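# Tie the rope into a tight knot

## Task

Make a knot in the rope and pull it snug, so that it stays knotted and tight once the robot lets go.

## Robot and tools

Robot: two arms, left_arm and right_arm, each ending in a two-finger gripper that carries a wrist camera. Bases in the scene frame: left_arm at (+0.030, +0.287, +0.036) m, right_arm at (-0.045, -0.370, +0.026) m, both turned only slightly (quat_wxyz about (+1.000, 0, 0, -0.019) and (+1.000, 0, 0, -0.027)). A two-camera stand is fixed to the floor behind them.

Scene frame: origin at table-top height, halfway between the nominal arm bases; +x points out over the table, +y toward left_arm, +z up. Arm names do not match image sides. Results give each gripper's end_effector_position (m) and end_effector_quat_wxyz in this frame; they may be wrong by a few cm, more at long reach. On a gripper, the fingers point along its own +z and close along its own y; the reported point lies between the pads, roughly 1 cm short of the tips.

execute_actions(actions, cameras): actions is a list of actions. Each action is a list of up to 15 rows, one row per 1/30 s step; if fewer rows are given, the final row repeats to fill 15. A row is always 14 numbers in [-1, 1]: for left_arm dx, dy, dz, rx, ry, rz, opening, then the same seven for right_arm. dx..rz are offsets, not poses: measured from that arm's Hand target as it stood when the action began, along that Hand target's own axes. All rows of one action share that starting point, but each later action or call starts from the updated Hand target, so sending the same offset again moves further. Scale: 1.0 = 0.6 m or 180 degrees; rx, ry, rz form a single rotation vector. The opening is absolute: +1 fully open (0.094 m), -1 shut. To leave an arm alone, give its six pose numbers as 0 and repeat its current opening (0 would command half open). cameras: list of names, ["all"] or []; by default images appear only when actions is empty. An empty actions list just reports the state and images.

move(target, speed, blend, opening_speed, grip_force, blocking, cameras): target is one 14-number row or a list of up to 15 rows, same layout and scale; every row is an offset from the Hand targets at the start of the move, not from the previous row. Grippers travel straight lines that finish together, capped at 10 s. speed: m/s, 0.002 to 2.9, default 0.25, rotation limited to twice that in rad/s; one value or one per target. blend: metres of corner rounding per target, 0 (default) halts at each. opening_speed: change per second on the -1..+1 scale, at least 0.2; use it to close gently. grip_force: newtons per pad, 10 to 50, one value or one per arm; it persists, and low values close slowly. blocking=false returns after 0.5 s while the move continues. The first row's openings are sent at once; later rows' openings are applied only after all arms reach rest there. Paths ignore obstacles and the other arm; faster moves lag, overshoot and strike harder, and a target beyond a contact presses harder. Do not route a gripper close past its own base (the elbow can whip round). The result adds a "move:" line: done (resting within 10 mm and 2 degrees), off_target, moving, held or fault, plus limits=paced (pose clipped) or limits=held (steps withheld).

wait(seconds): 0 to 3600, lets things run without new commands; a running move continues. stop(): brakes a running move. zoom_image(camera, region): region [x0, y0, x1, y1] in pixels, at most 504 by 504, on that camera's newest image. finished_scene(scene): ends the scene for good; make no further calls in that reply.

Reading results: Hand target is the last commanded pose after clipping; the controller limits commanded orientation to 40 degrees from the measured one per step. The gripper often stops short of the Hand target because of friction and weight, and may tilt; check after each move and send the leftover distance or rotation as a new offset. Tool commands lists the current gripper commands. grip_measured uses the opening scale (empty it reads slightly wide; squeezing an object it reads narrower than the object); to release, command clearly above it. grip_effort_nm is gripper motor effort in N m, negative when closing, not a pad force. Joint positions are in rad (gripper last, in m); ranges: waist -2.618 to 3.054, shoulder 0.000 to 3.142, elbow 0.000 to 3.142 (straight at 2.901), wrist pitch -1.571 to 1.571, wrist yaw -1.571 to 1.571, wrist roll -2.094 to 2.094. Joint torques are noisy and offset. Joint velocities may say within noise. A MOTOR HOT line appears at 75 °C; at 90 °C the arm folds up and stops working; at 100 °C it collapses. Holding loads, stretching far or pushing against unreachable targets heats motors.

Cameras, all 672x504: cam_head_left, cam_head_right (together on one bar behind the arms), cam_high, cam_low, cam_left_wrist, cam_right_wrist; their calibrations come with the session.

Avoid: rope leaving the table or being left off it; pressing any part of the rope more than about a finger's width below the table surface; the two grippers or arms bumping or squeezing each other (never close one gripper on the other's fingers); wrist camera cables touching things, which counts as contact; fast impacts, hard pushes, releasing the rope while it moves. Loose objects may occasionally get nudged by the scene. The knot must remain tight after the grippers release.

Each tool is called after "Call:" as name(argument=value, ...) on one line, values as JSON.

## Session

Call:
execute_actions(actions=[])

Call:
zoom_image(camera="cam_high", region=[170, 120, 510, 320])

Scene clock: 0.00 s.
left_arm: end_effector_position=(+0.4272, +0.2400, +0.1413) grip_measured=+1.000 grip_effort_nm=n/a end_effector_quat_wxyz=(+0.609, +0.029, +0.792, -0.007) | right_arm: end_effector_position=(+0.3436, -0.4352, +0.1267) grip_measured=+1.000 grip_effort_nm=n/a end_effector_quat_wxyz=(+0.582, +0.097, +0.806, -0.050)
Joint positions: left_arm=[-0.128 1.568 0.355 0.951 -0.115 -0.006 0.094] | right_arm=[-0.082 1.499 0.363 0.812 0.066 0.056 0.094]
Joint velocities: within noise
Joint torques (N m): no reading
Heat: left arm: 25 °C; right arm: 32 °C.
Hand target: left_arm +0.4307, +0.2394, +0.1516; +0.622, +0.027, +0.782, -0.009 | right_arm +0.3446, -0.4354, +0.1281; +0.583, +0.097, +0.805, -0.050
Tool commands: left_gripper/opening=+1.0 right_gripper/opening=+1.0
camera_calibration:
cam_left_wrist: T_world_to_cam=[[-0.04883, -0.9986, -0.02034, 0.26388], [-0.64809, 0.04717, -0.7601, 0.40732], [0.76, -0.02393, -0.64948, -0.14111]] pos_world=[0.38411, 0.24092, 0.22333]
cam_right_wrist: T_world_to_cam=[[-0.22392, -0.97446, -0.01702, -0.34856], [-0.65303, 0.16298, -0.73959, 0.42962], [0.72348, -0.15449, -0.67284, -0.14055]] pos_world=[0.30419, -0.43139, 0.21724]

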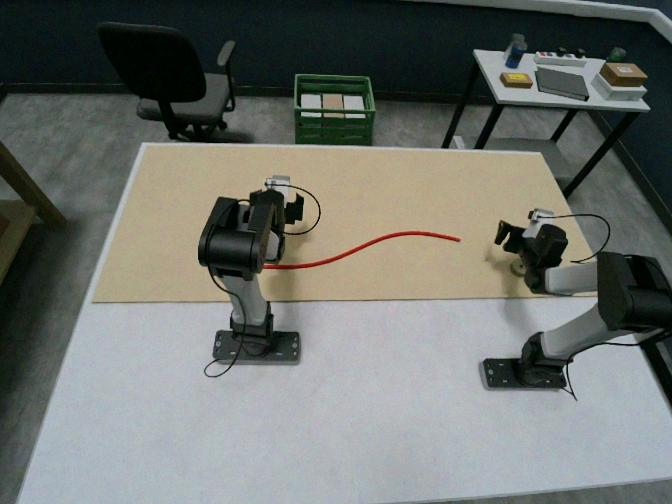

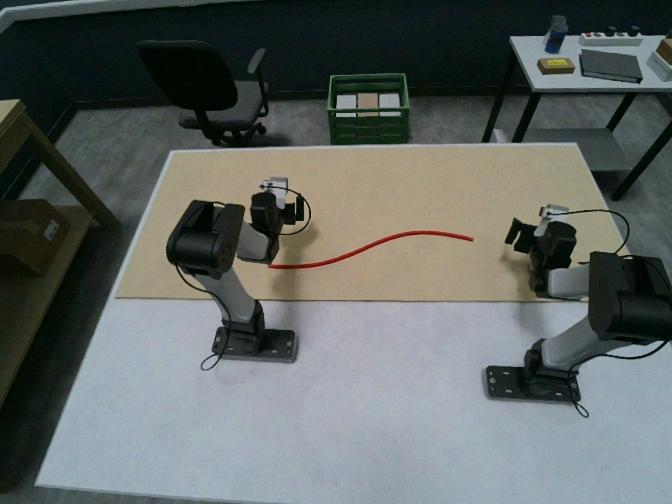

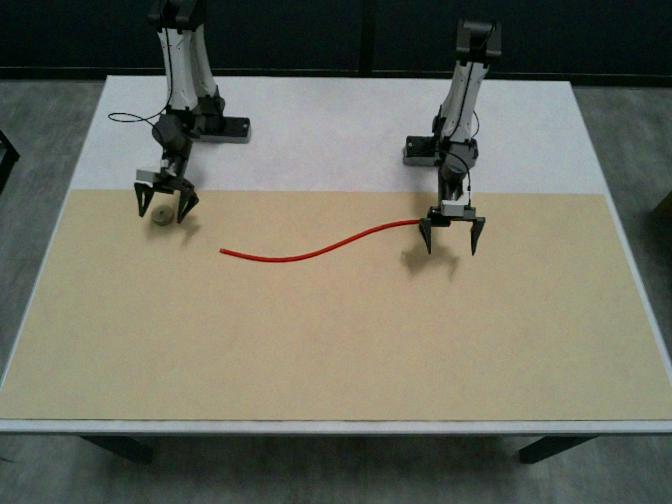

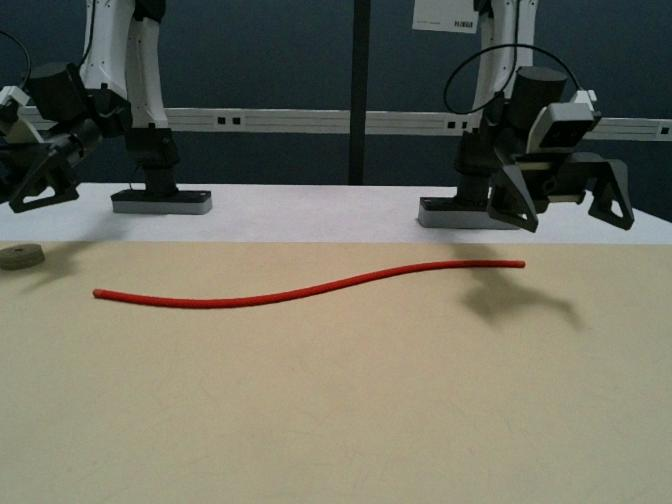

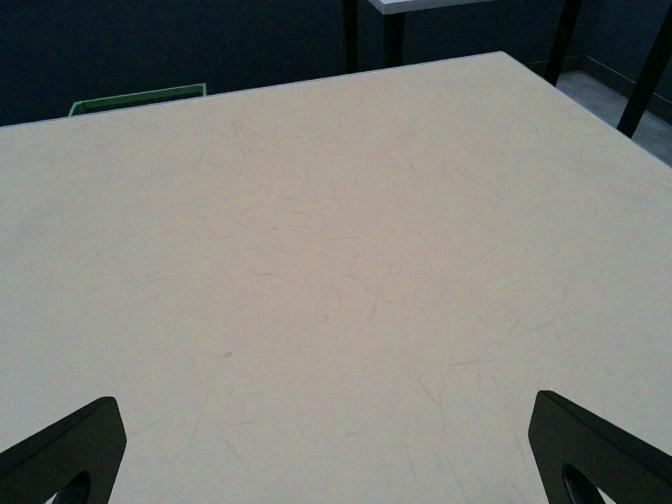

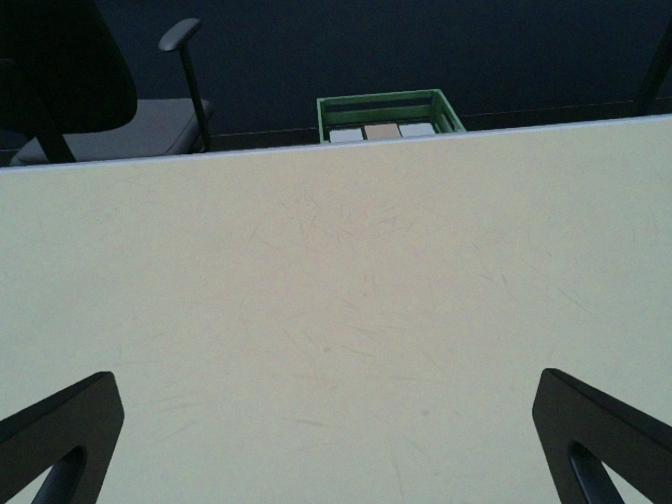

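Scaled by 1.482 from the camera's image (finer frame: 960x720).

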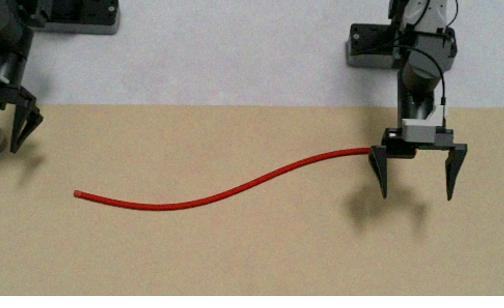

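Call:
move(target=[0.1433, 0.0018, -0.2387, -0.3384, 0.3288, -0.4339, -0.1, 0.0493, 0.2641, 0.0275, -0.2902, 0.3234, -0.4172, -0.1], speed=0.25, cameras=["cam_high", "cam_left_wrist", "cam_right_wrist"])

Scene clock: 81.00 s.
left_arm: end_effector_position=(+0.2679, +0.2509, +0.0954) grip_measured=-0.098 grip_effort_nm=-0.11 end_effector_quat_wxyz=(-0.004, +0.701, -0.714, -0.005) | right_arm: end_effector_position=(+0.3857, -0.2820, +0.1055) grip_measured=-0.097 grip_effort_nm=-0.11 end_effector_quat_wxyz=(+0.013, -0.596, +0.803, -0.001)
Joint positions: left_arm=[-0.119 1.491 0.973 -1.054 -0.013 -1.71 0.042] | right_arm=[0.253 2.227 2.006 -1.326 -0.009 -1.078 0.042]
Joint torques (N m): left_arm=[0.35 -4.6 8.35 0.06 0.18 0] | right_arm=[0.58 -12.1 7.91 0.21 -0.08 -0.1]
Heat: left arm: 34 °C; right arm: 35 °C.
Hand target: left_arm +0.2722, +0.2500, +0.1003; -0.001, +0.707, -0.707, +0.000 | right_arm +0.3850, -0.2810, +0.0998; -0.001, -0.601, +0.799, +0.000
Off the commanded pose: left_arm 0.006 m, 1 deg | right_arm 0.006 m, 2 deg.
move: done
cam_left_wrist: T_world_to_cam=[[0.99989, -0.01393, -0.00445, -0.26355], [-0.01076, -0.90718, 0.4206, 0.2247], [-0.00989, -0.42051, -0.90723, 0.28076]] pos_world=[0.26872, 0.31823, 0.15904]
cam_right_wrist: T_world_to_cam=[[0.95976, -0.27916, 0.03041, -0.45559], [-0.26907, -0.88322, 0.38409, -0.14521], [-0.08036, -0.37682, -0.9228, 0.11215]] pos_world=[0.4072, -0.21317, 0.17312]

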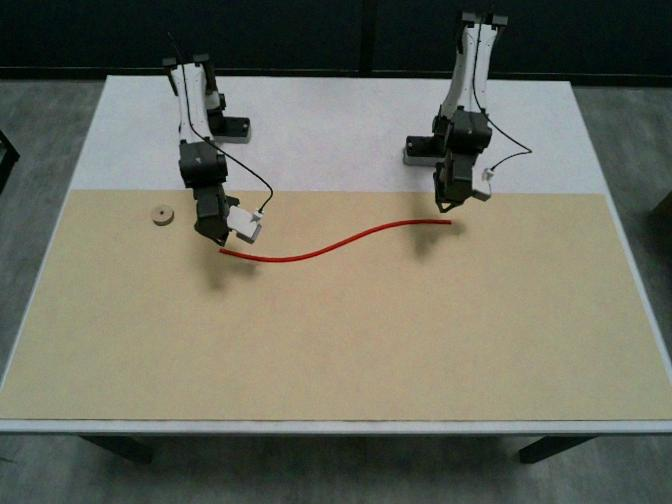

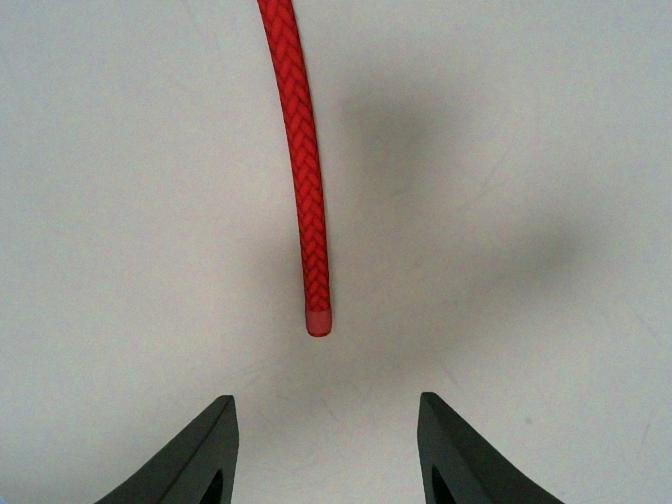

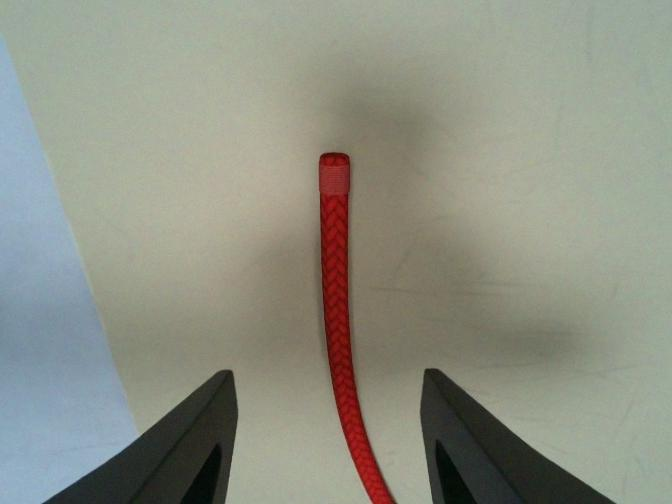

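Call:
move(target=[[0, 0, 0.1, 0, 0, 0, -0.1, 0, 0.0133, 0.1, 0, 0, 0, -0.1], [0, 0, 0.1572, 0, 0, 0, -0.1, 0, 0.0133, 0.1563, 0, 0, 0, -0.1]], speed=0.15, cameras=["cam_left_wrist", "cam_right_wrist"])

Scene clock: 94.00 s.
left_arm: end_effector_position=(+0.2632, +0.2515, +0.0131) grip_measured=-0.098 grip_effort_nm=-0.10 end_effector_quat_wxyz=(+0.005, +0.700, -0.714, -0.017) | right_arm: end_effector_position=(+0.3737, -0.2816, +0.0195) grip_measured=-0.097 grip_effort_nm=-0.10 end_effector_quat_wxyz=(+0.000, -0.599, +0.801, +0.005)
Joint positions: left_arm=[-0.119 1.659 0.773 -0.72 -0.012 -1.71 0.042] | right_arm=[0.26 2.261 1.718 -1.033 -0.009 -1.078 0.042]
Joint torques (N m): left_arm=[0.28 -4.3 3.85 0.73 0.17 -0.01] | right_arm=[0.76 -12.1 5 0.8 -0.09 0.01]
Heat: left arm: 31 °C; right arm: 37 °C.
Hand target: left_arm +0.2722, +0.2501, +0.0059; +0.000, +0.707, -0.707, +0.000 | right_arm +0.3772, -0.2788, +0.0061; -0.001, -0.601, +0.799, +0.000
Off the commanded pose: left_arm 0.012 m, 2 deg | right_arm 0.014 m, 1 deg.
move: off_target (left_arm, right_arm)
cam_left_wrist: T_world_to_cam=[[0.99925, -0.01383, -0.03626, -0.25866], [0.00255, -0.90894, 0.41691, 0.25681], [-0.03873, -0.41669, -0.90822, 0.21285]] pos_world=[0.26605, 0.31854, 0.07687]
cam_right_wrist: T_world_to_cam=[[0.96215, -0.27248, 0.00474, -0.43993], [-0.25186, -0.88241, 0.3974, -0.12152], [-0.1041, -0.38355, -0.91763, 0.03894]] pos_world=[0.39672, -0.21216, 0.08611]

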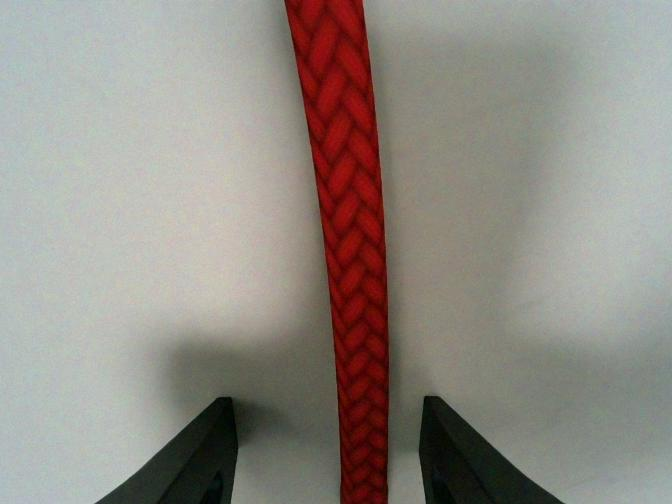

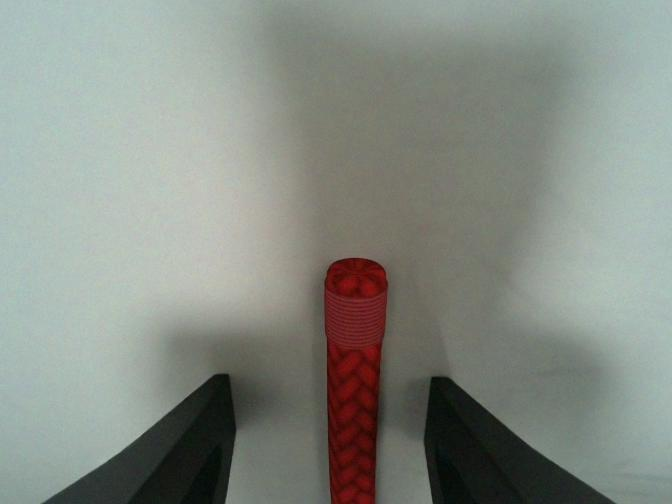

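Call:
move(target=[[0, 0, 0, 0, 0, 0, -1.0, 0, 0, 0, 0, 0, 0, -1.0], [-0.1917, 0.0167, -0.02, 0, 0, 0, -1.0, -0.1436, 0.1886, -0.02, 0, 0, 0, -1.0]], speed=0.12, grip_force=35, cameras=["cam_high"])

Scene clock: 116.33 s.
left_arm: end_effector_position=(+0.2614, +0.3567, +0.0151) grip_measured=-0.820 grip_effort_nm=-0.75 end_effector_quat_wxyz=(+0.007, +0.706, -0.708, +0.012) | right_arm: end_effector_position=(+0.2967, -0.1706, +0.0182) grip_measured=-0.804 grip_effort_nm=-0.72 end_effector_quat_wxyz=(-0.007, -0.601, +0.799, -0.010)
Joint positions: left_arm=[0.352 1.645 0.769 -0.696 0.028 -1.255 0.008] | right_arm=[0.593 2.15 1.527 -0.961 0.021 -0.752 0.009]
Joint torques (N m): left_arm=[0.54 -5.93 6.52 0.13 -0.18 0.19] | right_arm=[0.81 -14.71 4 0.58 -0.39 0.08]
Heat: left arm: 30 °C; right arm: 41 °C.
Hand target: left_arm +0.2622, +0.3651, +0.0180; +0.000, +0.707, -0.707, +0.000 | right_arm +0.2923, -0.1647, +0.0182; -0.001, -0.602, +0.799, +0.000
Off the commanded pose: left_arm 0.009 m, 2 deg | right_arm 0.007 m, 1 deg.
grip_force (N): 35, 35
move: done

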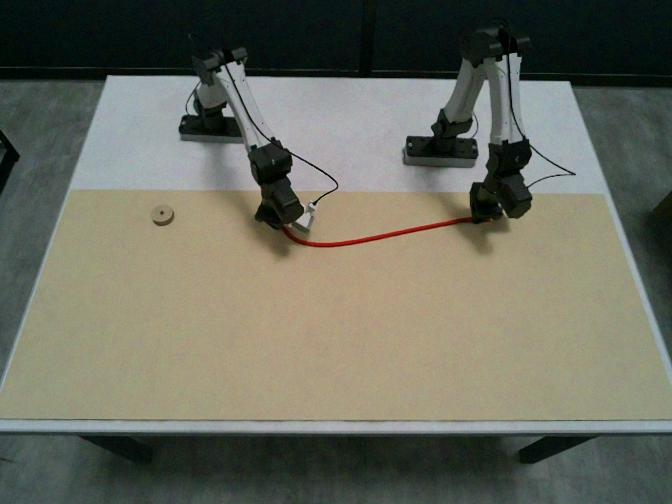

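Call:
move(target=[[-0.02, 0, 0, 0, 0, 0, -1.0, 0.032, -0.0092, 0.01, 0, 0, 0, -1.0], [-0.02, 0, 0, 0, 0, 0, -1.0, 0.032, -0.0092, 0.01, 0, 0, 0, -0.1], [-0.02, 0, 0, 0, 0, 0, -1.0, 0.032, -0.0092, -0.15, 0, 0, 0, -0.1], [-0.02, 0, 0, 0, 0, 0, -1.0, 0.2752, 0.0811, -0.2197, 0, 0, 0, -0.1]], speed=[0.1, 0.1, 0.2, 0.3], cameras=["cam_high"])

Call:
zoom_image(camera="cam_high", region=[230, 150, 530, 300])

Scene clock: 143.03 s.
left_arm: end_effector_position=(+0.2602, +0.3689, +0.0164) grip_measured=-0.820 grip_effort_nm=-0.75 end_effector_quat_wxyz=(+0.005, +0.707, -0.707, +0.012) | right_arm: end_effector_position=(+0.2075, -0.3058, +0.1487) grip_measured=-0.103 grip_effort_nm=0.18 end_effector_quat_wxyz=(+0.006, -0.601, +0.799, -0.002)
Joint positions: left_arm=[0.399 1.65 0.781 -0.701 0.025 -1.209 0.008] | right_arm=[0.304 1.514 1.25 -1.294 -0.001 -1.04 0.042]
Joint torques (N m): left_arm=[0.38 -5 7.01 0.17 -0.17 0.19] | right_arm=[-0.62 -8.96 5.11 0.21 -0.16 -0.1]
Heat: left arm: 29 °C; right arm: 47 °C.
Hand target: left_arm +0.2623, +0.3771, +0.0180; -0.001, +0.707, -0.707, +0.000 | right_arm +0.2002, -0.3099, +0.1502; +0.000, -0.601, +0.799, +0.000
Off the commanded pose: left_arm 0.009 m, 1 deg | right_arm 0.009 m, 1 deg.
grip_force (N): 35, 35
move: done; target 2's new opening was sent with right_arm's hand 0.011 m and 1 deg from that target

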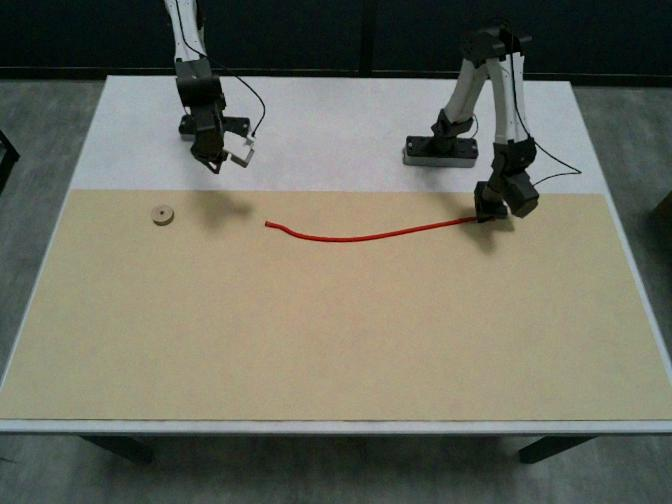

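Scaled by 1.680 from the camera's image (finer frame: 960x720).

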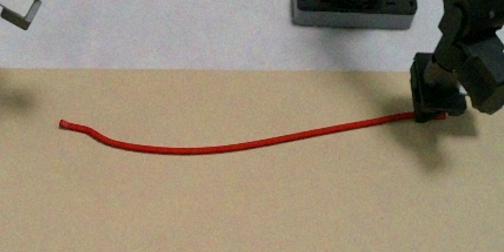

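Call:
move(target=[[0.1285, -0.1128, -0.12, 0, 0, 0.25, -1.0, 0, 0, 0, 0, 0, 0, -0.1], [0.3285, -0.2295, -0.12, 0, 0, 0.5, -1.0, 0, 0, 0, 0, 0, 0, -0.1], [0.5452, -0.2628, -0.12, 0, 0, 0.75, -1.0, 0, 0, 0, 0, 0, 0, -0.1], [0.7285, -0.2295, -0.1117, 0, 0, -0.9722, -1.0, 0, 0, 0, 0, 0, 0, -0.1]], speed=0.3, blend=[0.03, 0.03, 0.03, 0], cameras=["cam_high"])

Scene clock: 188.43 s.
left_arm: end_effector_position=(+0.3985, -0.0594, +0.0841) grip_measured=-0.820 grip_effort_nm=-0.75 end_effector_quat_wxyz=(+0.014, +0.733, +0.681, -0.005) | right_arm: end_effector_position=(+0.2075, -0.3058, +0.1487) grip_measured=-0.103 grip_effort_nm=0.18 end_effector_quat_wxyz=(+0.006, -0.602, +0.799, -0.002)
Joint positions: left_arm=[-0.711 2.66 2.661 -1.544 0.012 0.895 0.008] | right_arm=[0.304 1.514 1.25 -1.294 -0.001 -1.041 0.042]
Joint torques (N m): left_arm=[-0.76 -13.16 8.5 0.16 0.04 0.18] | right_arm=[-0.59 -8.98 5.08 0.21 -0.17 -0.09]
Heat: left arm: 30 °C; right arm: 40 °C.
Hand target: left_arm +0.3997, -0.0601, +0.0848; +0.000, +0.737, +0.676, +0.000 | right_arm +0.2002, -0.3099, +0.1502; +0.000, -0.602, +0.799, +0.000
Off the commanded pose: left_arm 0.002 m, 2 deg | right_arm 0.009 m, 1 deg.
joint sent to its limit (left arm) — joint 4 (wrist pitch), lower limit. The joint targets still meet the commanded pose.
grip_force (N): 35, 35
move: done

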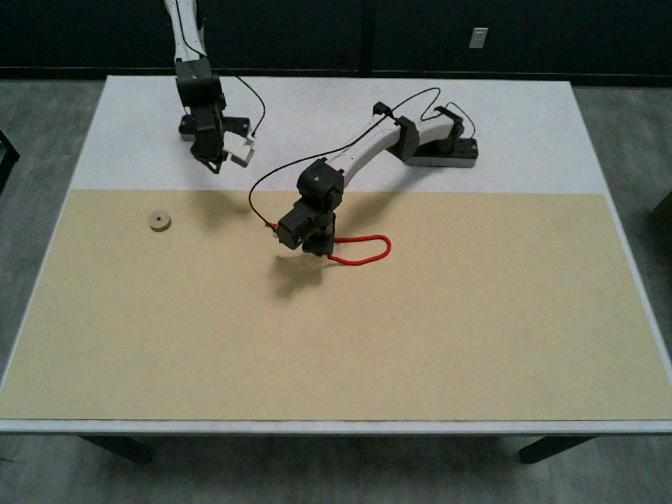

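Call:
move(target=[[-0.1013, -0.1077, 0.0247, 0, 0, 0.25, -1.0, 0, 0, 0, 0, 0, 0, -0.1], [-0.1144, -0.2572, 0.0497, 0, 0, 0.3889, -1.0, 0, 0, 0, 0, 0, 0, -0.1], [-0.0845, -0.3936, 0.0663, 0, 0, 0.4444, -1.0, 0, 0, 0, 0, 0, 0, -0.1]], speed=0.22, blend=[0.03, 0.03, 0], cameras=["cam_high"])

Call:
zoom_image(camera="cam_high", region=[230, 150, 420, 280])

Scene clock: 208.70 s.
left_arm: end_effector_position=(+0.2387, -0.0974, +0.0365) grip_measured=-0.820 grip_effort_nm=-0.75 end_effector_quat_wxyz=(-0.058, +0.984, +0.169, -0.024) | right_arm: end_effector_position=(+0.2059, -0.3062, +0.1487) grip_measured=-0.103 grip_effort_nm=0.18 end_effector_quat_wxyz=(+0.003, -0.602, +0.798, -0.001)
Joint positions: left_arm=[-1.03 2.426 2.025 -1.296 0.008 1.734 0.008] | right_arm=[0.304 1.514 1.25 -1.301 -0.001 -1.044 0.042]
Joint torques (N m): left_arm=[0.12 -12.45 7.83 -0.13 0.18 0.03] | right_arm=[-0.64 -9.02 5.04 0.25 -0.17 -0.08]
Heat: left arm: 32 °C; right arm: 39 °C.
Hand target: left_arm +0.2425, -0.0994, +0.0384; -0.055, +0.983, +0.175, -0.023 (not the last commanded pose) | right_arm +0.2001, -0.3099, +0.1502; +0.000, -0.602, +0.799, +0.000
Off the commanded pose: left_arm 0.079 m, 16 deg | right_arm 0.007 m, 0 deg.
grip_force (N): 35, 35
move: held (left_arm; a check stopped the path); path passed 1 of 3 targets; limits=held
pose unreachable (left arm): on one or more control steps of this call, first in action 0 (counted from 0), this arm could not follow its commanded pose, so it was not sent that pose on those steps. It may still have moved: this result reports where it is.
cause: moving toward the commanded pose would bring a part of the arm too close to another arm (this arm's wrist (the part past joint 4) and the right arm's wrist camera, 25 mm apart when this arm was first held).

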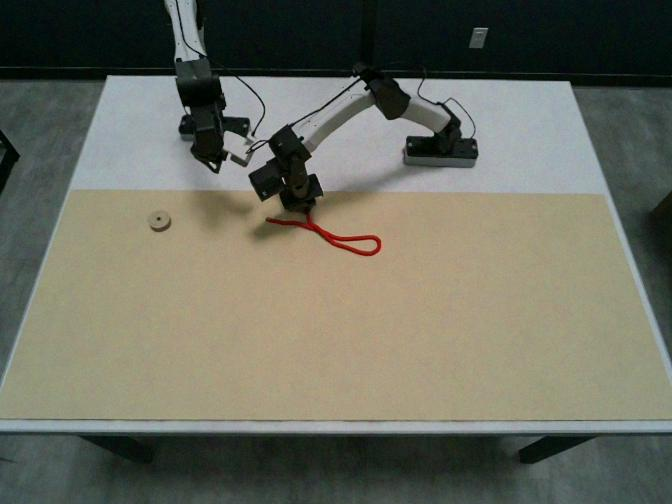

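Scaled by 2.653 from the camera's image (finer frame: 960x720).

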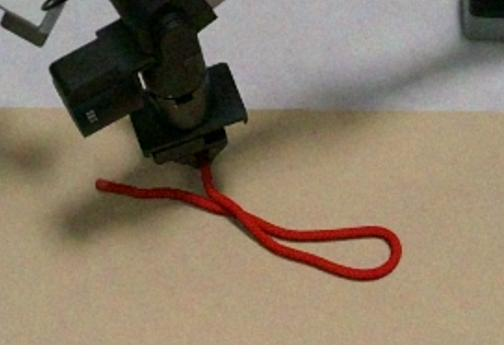

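Call:
move(target=[[0, 0, 0, 0, 0, 0, -1.0, 0.0939, 0.0251, -0.05, 0, 0, 0.4111, -0.1], [-0.1043, -0.0906, -0.011, -0.0354, 0.0141, 0.101, -1.0, 0.0939, 0.0251, -0.05, 0, 0, 0.4111, -0.1]], speed=[0.3, 0.15], cameras=["cam_high"])

Call:
zoom_image(camera="cam_high", region=[230, 150, 420, 280])

Scene clock: 260.80 s.
left_arm: end_effector_position=(+0.1637, -0.0646, +0.0406) grip_measured=-0.820 grip_effort_nm=-0.75 end_effector_quat_wxyz=(-0.024, +0.999, +0.026, -0.013) | right_arm: end_effector_position=(+0.1756, -0.3578, +0.1774) grip_measured=-0.103 grip_effort_nm=0.18 end_effector_quat_wxyz=(+0.002, -0.007, +1.000, +0.001)
Joint positions: left_arm=[-1.164 2.099 1.497 -1.021 0.008 1.888 0.008] | right_arm=[0.11 1.376 1.244 -1.435 -0.001 0.041 0.042]
Joint torques (N m): left_arm=[-0.85 -14.5 5 0.24 0.11 0.24] | right_arm=[-0.57 -7.04 5.89 0.23 -0.11 0.1]
Heat: left arm: 36 °C; right arm: 38 °C.
Hand target: left_arm +0.1657, -0.0711, +0.0531; +0.000, +1.000, +0.018, +0.000 | right_arm +0.1701, -0.3600, +0.1802; -0.001, +0.000, +1.000, +0.000
Off the commanded pose: left_arm 0.014 m, 3 deg | right_arm 0.007 m, 1 deg.
grip_force (N): 35, 35
move: off_target (left_arm)

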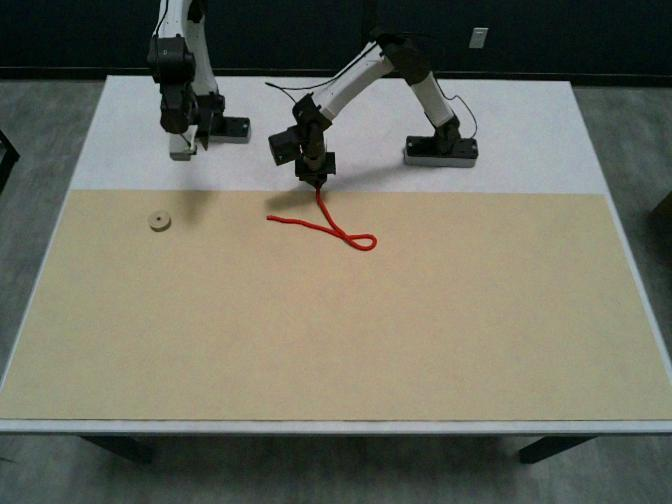

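Scaled by 2.653 from the camera's image (finer frame: 960x720).

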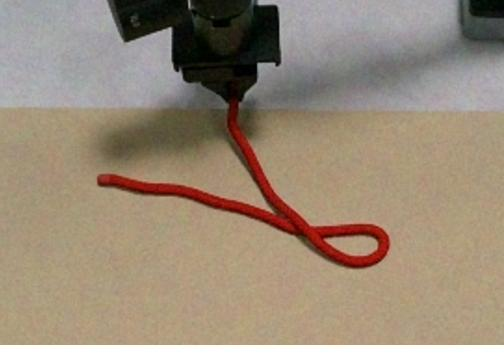

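Call:
move(target=[[0.0041, -0.1166, 0, 0, 0, 0, -1.0, 0, 0, 0, 0, 0, 0, -0.1], [0.0041, -0.1166, 0.0418, 0, 0, 0, -1.0, 0, 0, 0, 0, 0, 0, -0.1], [0.0041, -0.1166, 0.0418, 0, 0, 0, -0.2, 0, 0, 0, 0, 0, 0, -0.1], [0.0041, -0.1166, -0.11, 0, 0, 0, -0.2, 0, 0, 0, 0, 0, 0, -0.1], [0.1573, -0.4465, -0.1115, 0, 0, -0.4889, -0.2, 0, 0, 0, 0, 0, 0, -0.1]], speed=[0.15, 0.1, 0.1, 0.2, 0.35], cameras=["cam_high"])

Call:
zoom_image(camera="cam_high", region=[230, 150, 420, 280])

Scene clock: 327.40 s.
left_arm: end_effector_position=(+0.2524, +0.1964, +0.1162) grip_measured=-0.202 grip_effort_nm=0.11 end_effector_quat_wxyz=(-0.002, +0.712, +0.702, -0.004) | right_arm: end_effector_position=(+0.1756, -0.3578, +0.1774) grip_measured=-0.103 grip_effort_nm=0.18 end_effector_quat_wxyz=(+0.002, -0.007, +1.000, +0.001)
Joint positions: left_arm=[-0.342 1.475 1.042 -1.146 0.006 1.205 0.037] | right_arm=[0.11 1.376 1.244 -1.435 -0.001 0.041 0.042]
Joint torques (N m): left_arm=[0.17 -7.51 5.55 0.11 0.12 -0.03] | right_arm=[-0.57 -7.04 5.85 0.23 -0.11 0.09]
Heat: left arm: 42 °C; right arm: 37 °C.
Hand target: left_arm +0.2506, +0.2000, +0.1201; +0.000, +0.707, +0.707, +0.000 | right_arm +0.1701, -0.3600, +0.1802; -0.001, +0.000, +1.000, +0.000
Off the commanded pose: left_arm 0.006 m, 1 deg | right_arm 0.007 m, 1 deg.
grip_force (N): 35, 35
move: done

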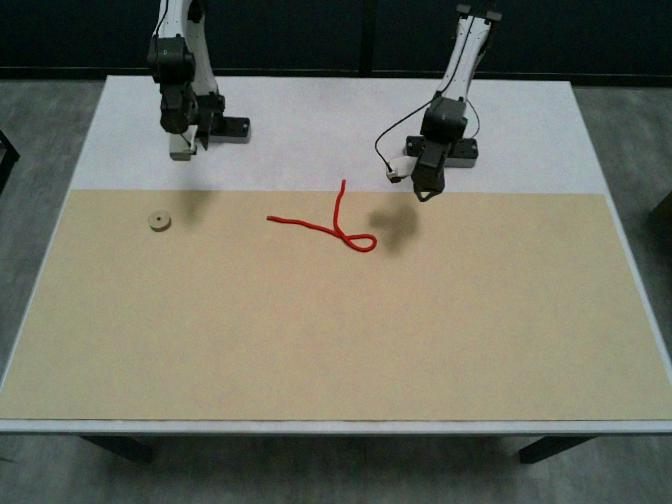

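Scaled by 2.653 from the camera's image (finer frame: 960x720).

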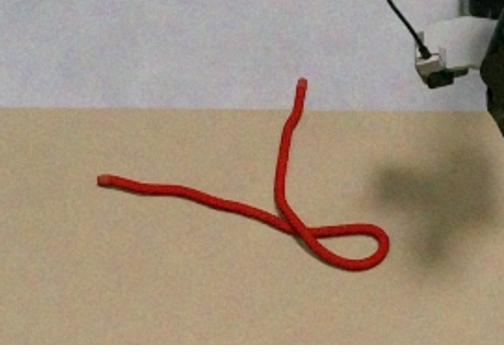

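Call:
move(target=[0.1333, 0.0333, 0, 0, 0, 0, -0.2, -0.11, 0.585, 0.15, 0, 0, -0.9167, -0.1], speed=0.3, cameras=["cam_left_wrist"])

Scene clock: 358.77 s.
left_arm: end_effector_position=(+0.2685, +0.2769, +0.1165) grip_measured=-0.202 grip_effort_nm=0.11 end_effector_quat_wxyz=(+0.000, +0.706, +0.708, -0.004) | right_arm: end_effector_position=(+0.2393, -0.0096, +0.0970) grip_measured=-0.103 grip_effort_nm=0.18 end_effector_quat_wxyz=(-0.013, +0.990, -0.138, +0.007)
Joint positions: left_arm=[0.002 1.468 1.037 -1.146 0.006 1.532 0.037] | right_arm=[0.958 2.321 2.13 -1.352 -0.001 -1.961 0.042]
Joint torques (N m): left_arm=[0.27 -5.41 7.21 0.11 0.11 0.21] | right_arm=[0.61 -12.72 7.84 0.15 -0.19 -0.11]
Heat: left arm: 38 °C; right arm: 36 °C.
Hand target: left_arm +0.2706, +0.2799, +0.1202; +0.000, +0.707, +0.707, +0.000 | right_arm +0.2363, -0.0089, +0.0902; +0.000, +0.991, -0.131, -0.001
Off the commanded pose: left_arm 0.005 m, 1 deg | right_arm 0.008 m, 2 deg.
grip_force (N): 35, 35
move: done
cam_left_wrist: T_world_to_cam=[[-0.99997, -0.00721, 0.00219, 0.27063], [-0.00558, 0.9042, 0.42708, -0.2642], [-0.00506, 0.42705, -0.90421, 0.07454]] pos_world=[0.26952, 0.20901, 0.17964]

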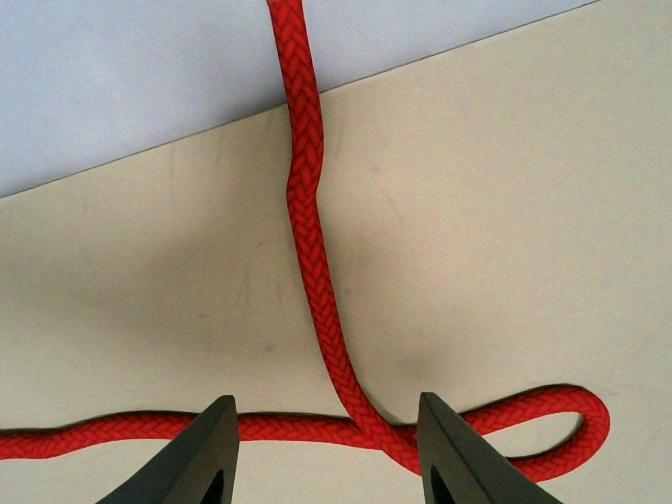

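Call:
move(target=[[0, 0, 0, 0, 0, 0, -0.2, -0.0333, 0.0187, 0.06, 0, 0, 0, -0.1], [0, 0, 0, 0, 0, 0, -0.2, -0.0333, 0.0187, 0.1403, 0, 0, 0, -0.1]], speed=0.15, cameras=["cam_left_wrist"])

Scene clock: 388.83 s.
left_arm: end_effector_position=(+0.2685, +0.2769, +0.1165) grip_measured=-0.202 grip_effort_nm=0.11 end_effector_quat_wxyz=(+0.000, +0.706, +0.708, -0.004) | right_arm: end_effector_position=(+0.2116, -0.0213, +0.0177) grip_measured=-0.103 grip_effort_nm=0.18 end_effector_quat_wxyz=(+0.010, +0.992, -0.129, -0.006)
Joint positions: left_arm=[0.002 1.468 1.037 -1.146 0.006 1.532 0.037] | right_arm=[0.992 2.303 1.782 -1.074 -0.001 -1.945 0.042]
Joint torques (N m): left_arm=[0.2 -5.38 7.16 0.1 0.11 0.22] | right_arm=[0.47 -13.38 4.26 0.89 -0.19 0.09]
Heat: left arm: 35 °C; right arm: 40 °C.
Hand target: left_arm +0.2706, +0.2799, +0.1202; +0.000, +0.707, +0.707, +0.000 | right_arm +0.2139, -0.0146, +0.0060; +0.000, +0.991, -0.131, -0.001
Off the commanded pose: left_arm 0.005 m, 1 deg | right_arm 0.014 m, 1 deg.
grip_force (N): 35, 35
move: off_target (right_arm)
cam_left_wrist: T_world_to_cam=[[-0.99997, -0.00721, 0.00219, 0.27063], [-0.00558, 0.9042, 0.42708, -0.2642], [-0.00506, 0.42705, -0.90421, 0.07454]] pos_world=[0.26952, 0.20901, 0.17964]

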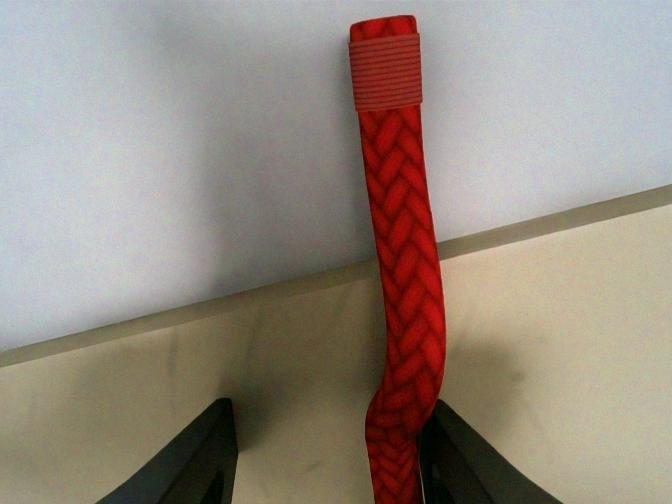

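Call:
move(target=[[0, 0, 0, 0, 0, 0, -0.2, 0, 0, -0.12, 0, 0, 0, -0.1], [0, 0, 0, 0, 0, 0, -0.2, 0, 0, -0.12, 0.0102, -0.1665, 0.038, -0.1]], speed=0.25, cameras=["cam_left_wrist", "cam_low"])

Scene clock: 454.23 s.
left_arm: end_effector_position=(+0.2685, +0.2769, +0.1165) grip_measured=-0.202 grip_effort_nm=0.11 end_effector_quat_wxyz=(+0.000, +0.706, +0.708, -0.004) | right_arm: end_effector_position=(+0.2146, -0.0137, +0.0841) grip_measured=-0.103 grip_effort_nm=0.18 end_effector_quat_wxyz=(-0.060, +0.951, -0.184, -0.240)
Joint positions: left_arm=[0.002 1.468 1.037 -1.146 0.006 1.532 0.037] | right_arm=[0.819 2.467 2.248 -1.546 -0.463 -2.04 0.042]
Joint torques (N m): left_arm=[0.27 -5.42 7.25 0.11 0.11 0.22] | right_arm=[-0.34 -13.3 7.31 -0.35 -0.57 -0.1]
Heat: left arm: 31 °C; right arm: 45 °C.
Hand target: left_arm +0.2706, +0.2799, +0.1202; +0.000, +0.707, +0.707, +0.000 | right_arm +0.2140, -0.0146, +0.0780; -0.050, +0.948, -0.185, -0.255
Off the commanded pose: left_arm 0.005 m, 1 deg | right_arm 0.006 m, 2 deg.
joint sent to its limit (right arm) — joint 4 (wrist pitch), lower limit. The joint targets still meet the commanded pose.
grip_force (N): 35, 35
move: done
cam_left_wrist: T_world_to_cam=[[-0.99997, -0.00721, 0.00219, 0.27063], [-0.00558, 0.9042, 0.42708, -0.2642], [-0.00506, 0.42705, -0.90421, 0.07454]] pos_world=[0.26952, 0.20901, 0.17964]
Images, in order (width x height): cam_low 672x504, cam_left_wrist 672x504.

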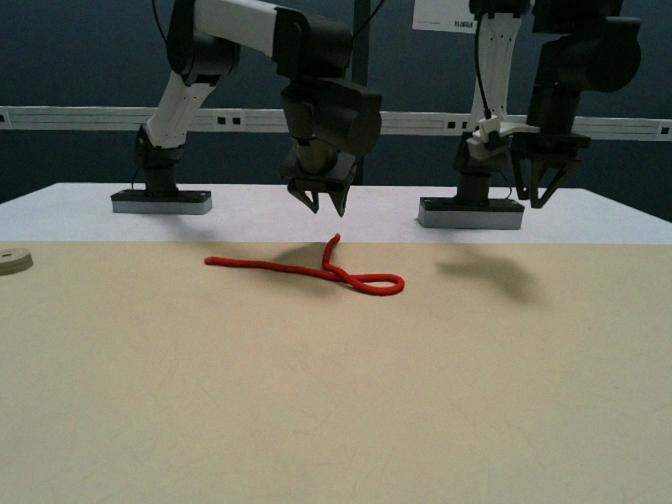

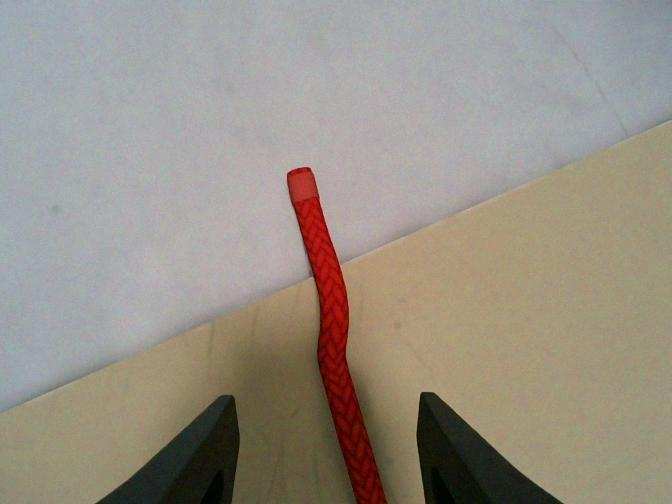

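Call:
move(target=[[0, 0, 0, 0, 0, 0, -0.2, 0.0491, 0, -0.0283, 0, 0, 0, -0.1], [0, 0, 0, 0, 0, 0, -0.2, 0.0492, 0, 0.1102, 0, 0, 0, -0.1]], speed=0.15, cameras=["cam_left_wrist"])

Scene clock: 474.63 s.
left_arm: end_effector_position=(+0.2685, +0.2769, +0.1165) grip_measured=-0.202 grip_effort_nm=0.11 end_effector_quat_wxyz=(+0.000, +0.706, +0.708, -0.004) | right_arm: end_effector_position=(+0.2077, -0.0152, +0.0210) grip_measured=-0.103 grip_effort_nm=0.18 end_effector_quat_wxyz=(-0.051, +0.949, -0.183, -0.252)
Joint positions: left_arm=[0.002 1.468 1.037 -1.146 0.006 1.532 0.037] | right_arm=[0.824 2.507 2.061 -1.35 -0.473 -2.046 0.042]
Joint torques (N m): left_arm=[0.27 -5.37 7.25 0.11 0.11 0.2] | right_arm=[0.5 -13.42 4.56 0.19 -0.5 0.08]
Heat: left arm: 31 °C; right arm: 46 °C.
Hand target: left_arm +0.2706, +0.2799, +0.1202; +0.000, +0.707, +0.707, +0.000 | right_arm +0.2070, -0.0118, +0.0060; -0.049, +0.948, -0.185, -0.255
Off the commanded pose: left_arm 0.005 m, 1 deg | right_arm 0.015 m, 0 deg.
grip_force (N): 35, 35
move: off_target (right_arm)
cam_left_wrist: T_world_to_cam=[[-0.99997, -0.00721, 0.00219, 0.27063], [-0.00558, 0.9042, 0.42708, -0.2642], [-0.00506, 0.42705, -0.90421, 0.07454]] pos_world=[0.26952, 0.20901, 0.17964]

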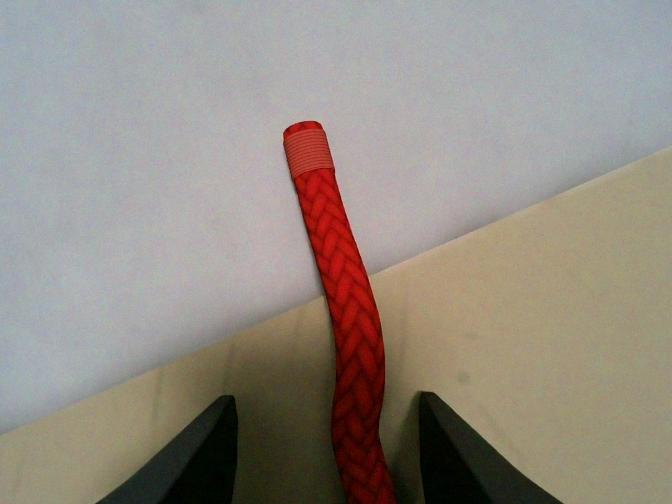

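Call:
move(target=[[0, 0, 0, 0, 0, 0, -0.4, 0, 0, 0, 0, 0, 0, -1.0], [-0.3173, 0.0807, 0.0978, 0, -0.25, 0, -0.4, 0, 0, 0, 0, 0, 0, -1.0]], speed=0.25, cameras=["cam_right_wrist", "cam_left_wrist"])

Scene clock: 536.00 s.
left_arm: end_effector_position=(+0.3193, +0.0956, +0.0616) grip_measured=-0.398 grip_effort_nm=-0.11 end_effector_quat_wxyz=(+0.263, +0.653, +0.660, -0.262) | right_arm: end_effector_position=(+0.2090, -0.0131, +0.0208) grip_measured=-0.797 grip_effort_nm=-0.72 end_effector_quat_wxyz=(-0.056, +0.949, -0.182, -0.251)
Joint positions: left_arm=[-0.202 1.787 0.92 -0.476 0.733 1.233 0.028] | right_arm=[0.824 2.507 2.061 -1.34 -0.477 -2.045 0.01]
Joint torques (N m): left_arm=[-1.2 -6.86 4.85 0.87 0.74 0.06] | right_arm=[0.51 -13.52 4.7 0.11 -0.47 0.08]
Heat: left arm: 31 °C; right arm: 50 °C.
Hand target: left_arm +0.3189, +0.0896, +0.0613; +0.270, +0.653, +0.654, -0.270 | right_arm +0.2070, -0.0118, +0.0060; -0.049, +0.948, -0.185, -0.255
Off the commanded pose: left_arm 0.006 m, 1 deg | right_arm 0.015 m, 1 deg.
grip_force (N): 35, 35
move: done
cam_left_wrist: T_world_to_cam=[[-0.99989, -0.01443, 0.00272, 0.32097], [-0.01456, 0.95099, -0.30887, -0.03286], [0.00187, -0.30888, -0.9511, 0.17357]] pos_world=[0.32014, 0.0895, 0.15406]
cam_right_wrist: T_world_to_cam=[[0.37094, 0.92813, 0.03131, -0.06945], [0.92464, -0.366, -0.1053, -0.15522], [-0.08628, 0.06801, -0.99395, 0.12962]] pos_world=[0.18046, -0.00117, 0.11466]
Images, in order (width x height): cam_left_wrist 672x504, cam_right_wrist 672x504.

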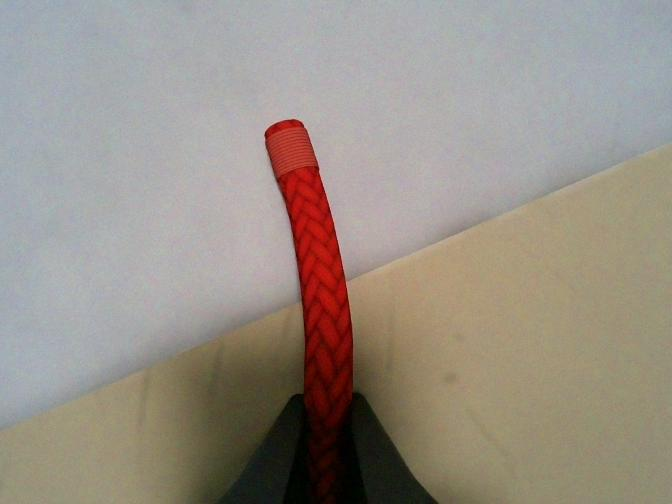

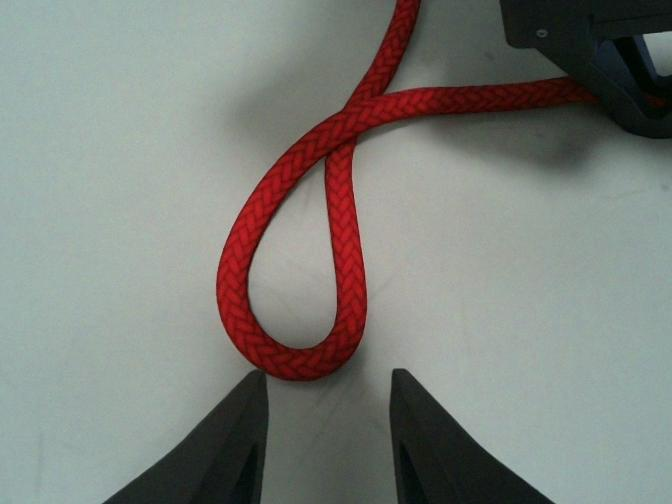

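Call:
move(target=[0.0052, -0.01, 0.1221, 0, 0, 0, -0.4, 0, 0, 0, 0, 0, 0, -1.0], speed=0.12, cameras=["cam_right_wrist"])

Scene clock: 553.13 s.
left_arm: end_effector_position=(+0.3145, +0.0889, +0.0545) grip_measured=-0.398 grip_effort_nm=-0.11 end_effector_quat_wxyz=(+0.258, +0.656, +0.657, -0.267) | right_arm: end_effector_position=(+0.2090, -0.0131, +0.0208) grip_measured=-0.797 grip_effort_nm=-0.72 end_effector_quat_wxyz=(-0.056, +0.949, -0.182, -0.251)
Joint positions: left_arm=[-0.226 1.803 0.906 -0.445 0.733 1.216 0.028] | right_arm=[0.824 2.507 2.061 -1.34 -0.477 -2.045 0.01]
Joint torques (N m): left_arm=[0.23 -8.51 5.72 0.59 0.53 0.14] | right_arm=[0.51 -13.52 4.67 0.11 -0.47 0.08]
Heat: left arm: 31 °C; right arm: 51 °C.
Hand target: left_arm +0.3179, +0.0912, +0.0585; +0.263, +0.655, +0.657, -0.264 (not the last commanded pose) | right_arm +0.2070, -0.0118, +0.0060; -0.049, +0.948, -0.185, -0.255
Off the commanded pose: left_arm 0.068 m, 2 deg | right_arm 0.015 m, 1 deg.
grip_force (N): 35, 35
move: held (left_arm; a check stopped the path); limits=held
pose unreachable (left arm): on one or more control steps of this call, first in action 0 (counted from 0), this arm could not follow its commanded pose, so it was not sent that pose on those steps. It may still have moved: this result reports where it is.
cause: moving toward the commanded pose would bring a part of the arm too close to another arm (this arm's wrist camera and the right arm's wrist (the part past joint 4), at the place that arm is still heading or pushing toward).
cam_right_wrist: T_world_to_cam=[[0.37094, 0.92813, 0.03131, -0.06945], [0.92464, -0.366, -0.1053, -0.15522], [-0.08628, 0.06801, -0.99395, 0.12962]] pos_world=[0.18046, -0.00117, 0.11466]

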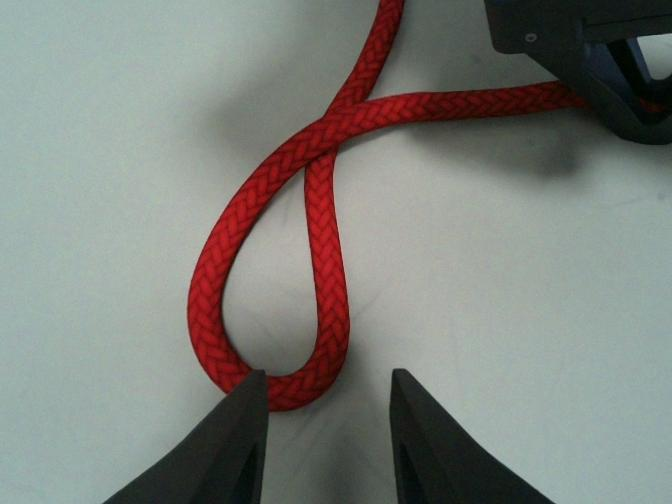

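Call:
move(target=[[0.0471, 0, -0.0943, 0, 0, 0, -0.4, 0, 0, 0, 0, 0, 0, -1.0], [0.0471, 0, -0.0943, 0, 0, 0, -0.4, 0.0298, -0.0963, -0.0365, 0.2167, 0, 0.3753, -1.0]], speed=0.2, cameras=["cam_high", "cam_right_wrist", "cam_left_wrist"])

Call:
zoom_image(camera="cam_high", region=[230, 150, 420, 280])

Scene clock: 582.60 s.
left_arm: end_effector_position=(+0.3101, +0.1522, +0.0679) grip_measured=-0.398 grip_effort_nm=-0.11 end_effector_quat_wxyz=(+0.245, +0.653, +0.666, -0.266) | right_arm: end_effector_position=(+0.2524, +0.0373, +0.0210) grip_measured=-0.797 grip_effort_nm=-0.71 end_effector_quat_wxyz=(+0.198, -0.624, +0.734, +0.184)
Joint positions: left_arm=[-0.022 1.768 0.949 -0.726 0.739 1.481 0.028] | right_arm=[0.891 2.186 1.455 -0.378 -0.306 -0.5 0.01]
Joint torques (N m): left_arm=[0.18 -8.72 7.6 0.13 0.75 0.21] | right_arm=[0.43 -14.99 4.46 1.5 0.11 0.08]
Heat: left arm: 32 °C; right arm: 52 °C.
Hand target: left_arm +0.3178, +0.1507, +0.0798; +0.263, +0.655, +0.658, -0.264 | right_arm +0.2532, +0.0318, +0.0159; +0.198, -0.621, +0.740, +0.167
Off the commanded pose: left_arm 0.014 m, 2 deg | right_arm 0.007 m, 2 deg.
grip_force (N): 35, 35
move: off_target (left_arm)
cam_left_wrist: T_world_to_cam=[[-0.99932, -0.01206, 0.03476, 0.3098], [-0.02155, 0.95758, -0.28736, -0.08517], [-0.02982, -0.28791, -0.95719, 0.2041]] pos_world=[0.31384, 0.14406, 0.16012]
cam_right_wrist: T_world_to_cam=[[0.98839, -0.15178, -0.0064, -0.24723], [-0.15128, -0.97955, -0.13267, 0.11808], [0.01387, 0.13209, -0.99114, 0.10245]] pos_world=[0.2608, 0.06461, 0.11563]
Images, in order (width x height): cam_high 672x504, cam_left_wrist 672x504, cam_right_wrist 672x504.

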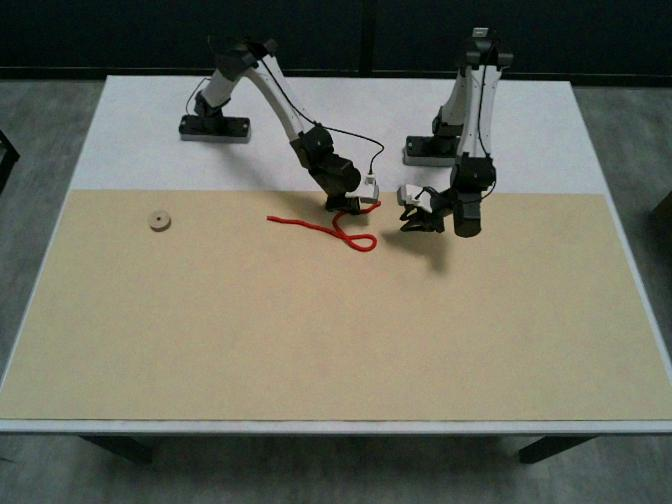

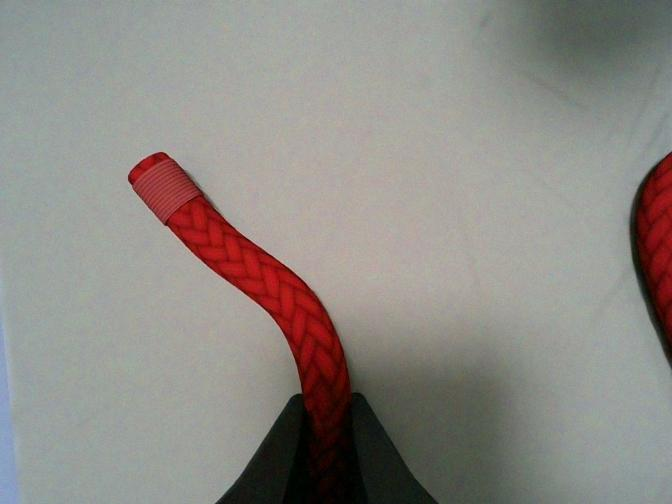

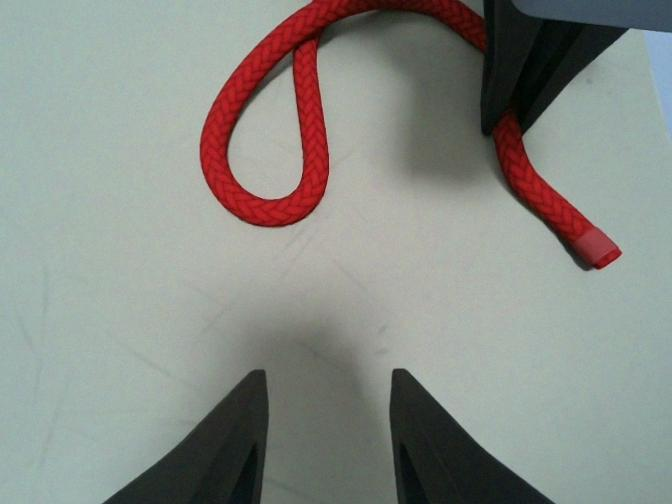

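Scaled by 2.653 from the camera's image (finer frame: 960x720).

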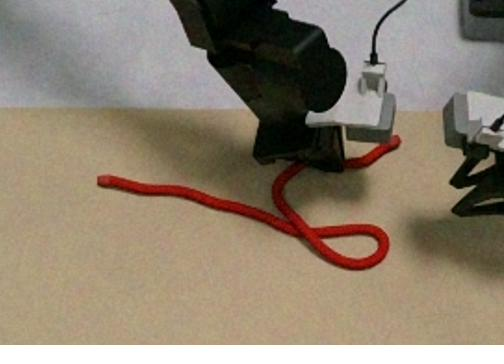

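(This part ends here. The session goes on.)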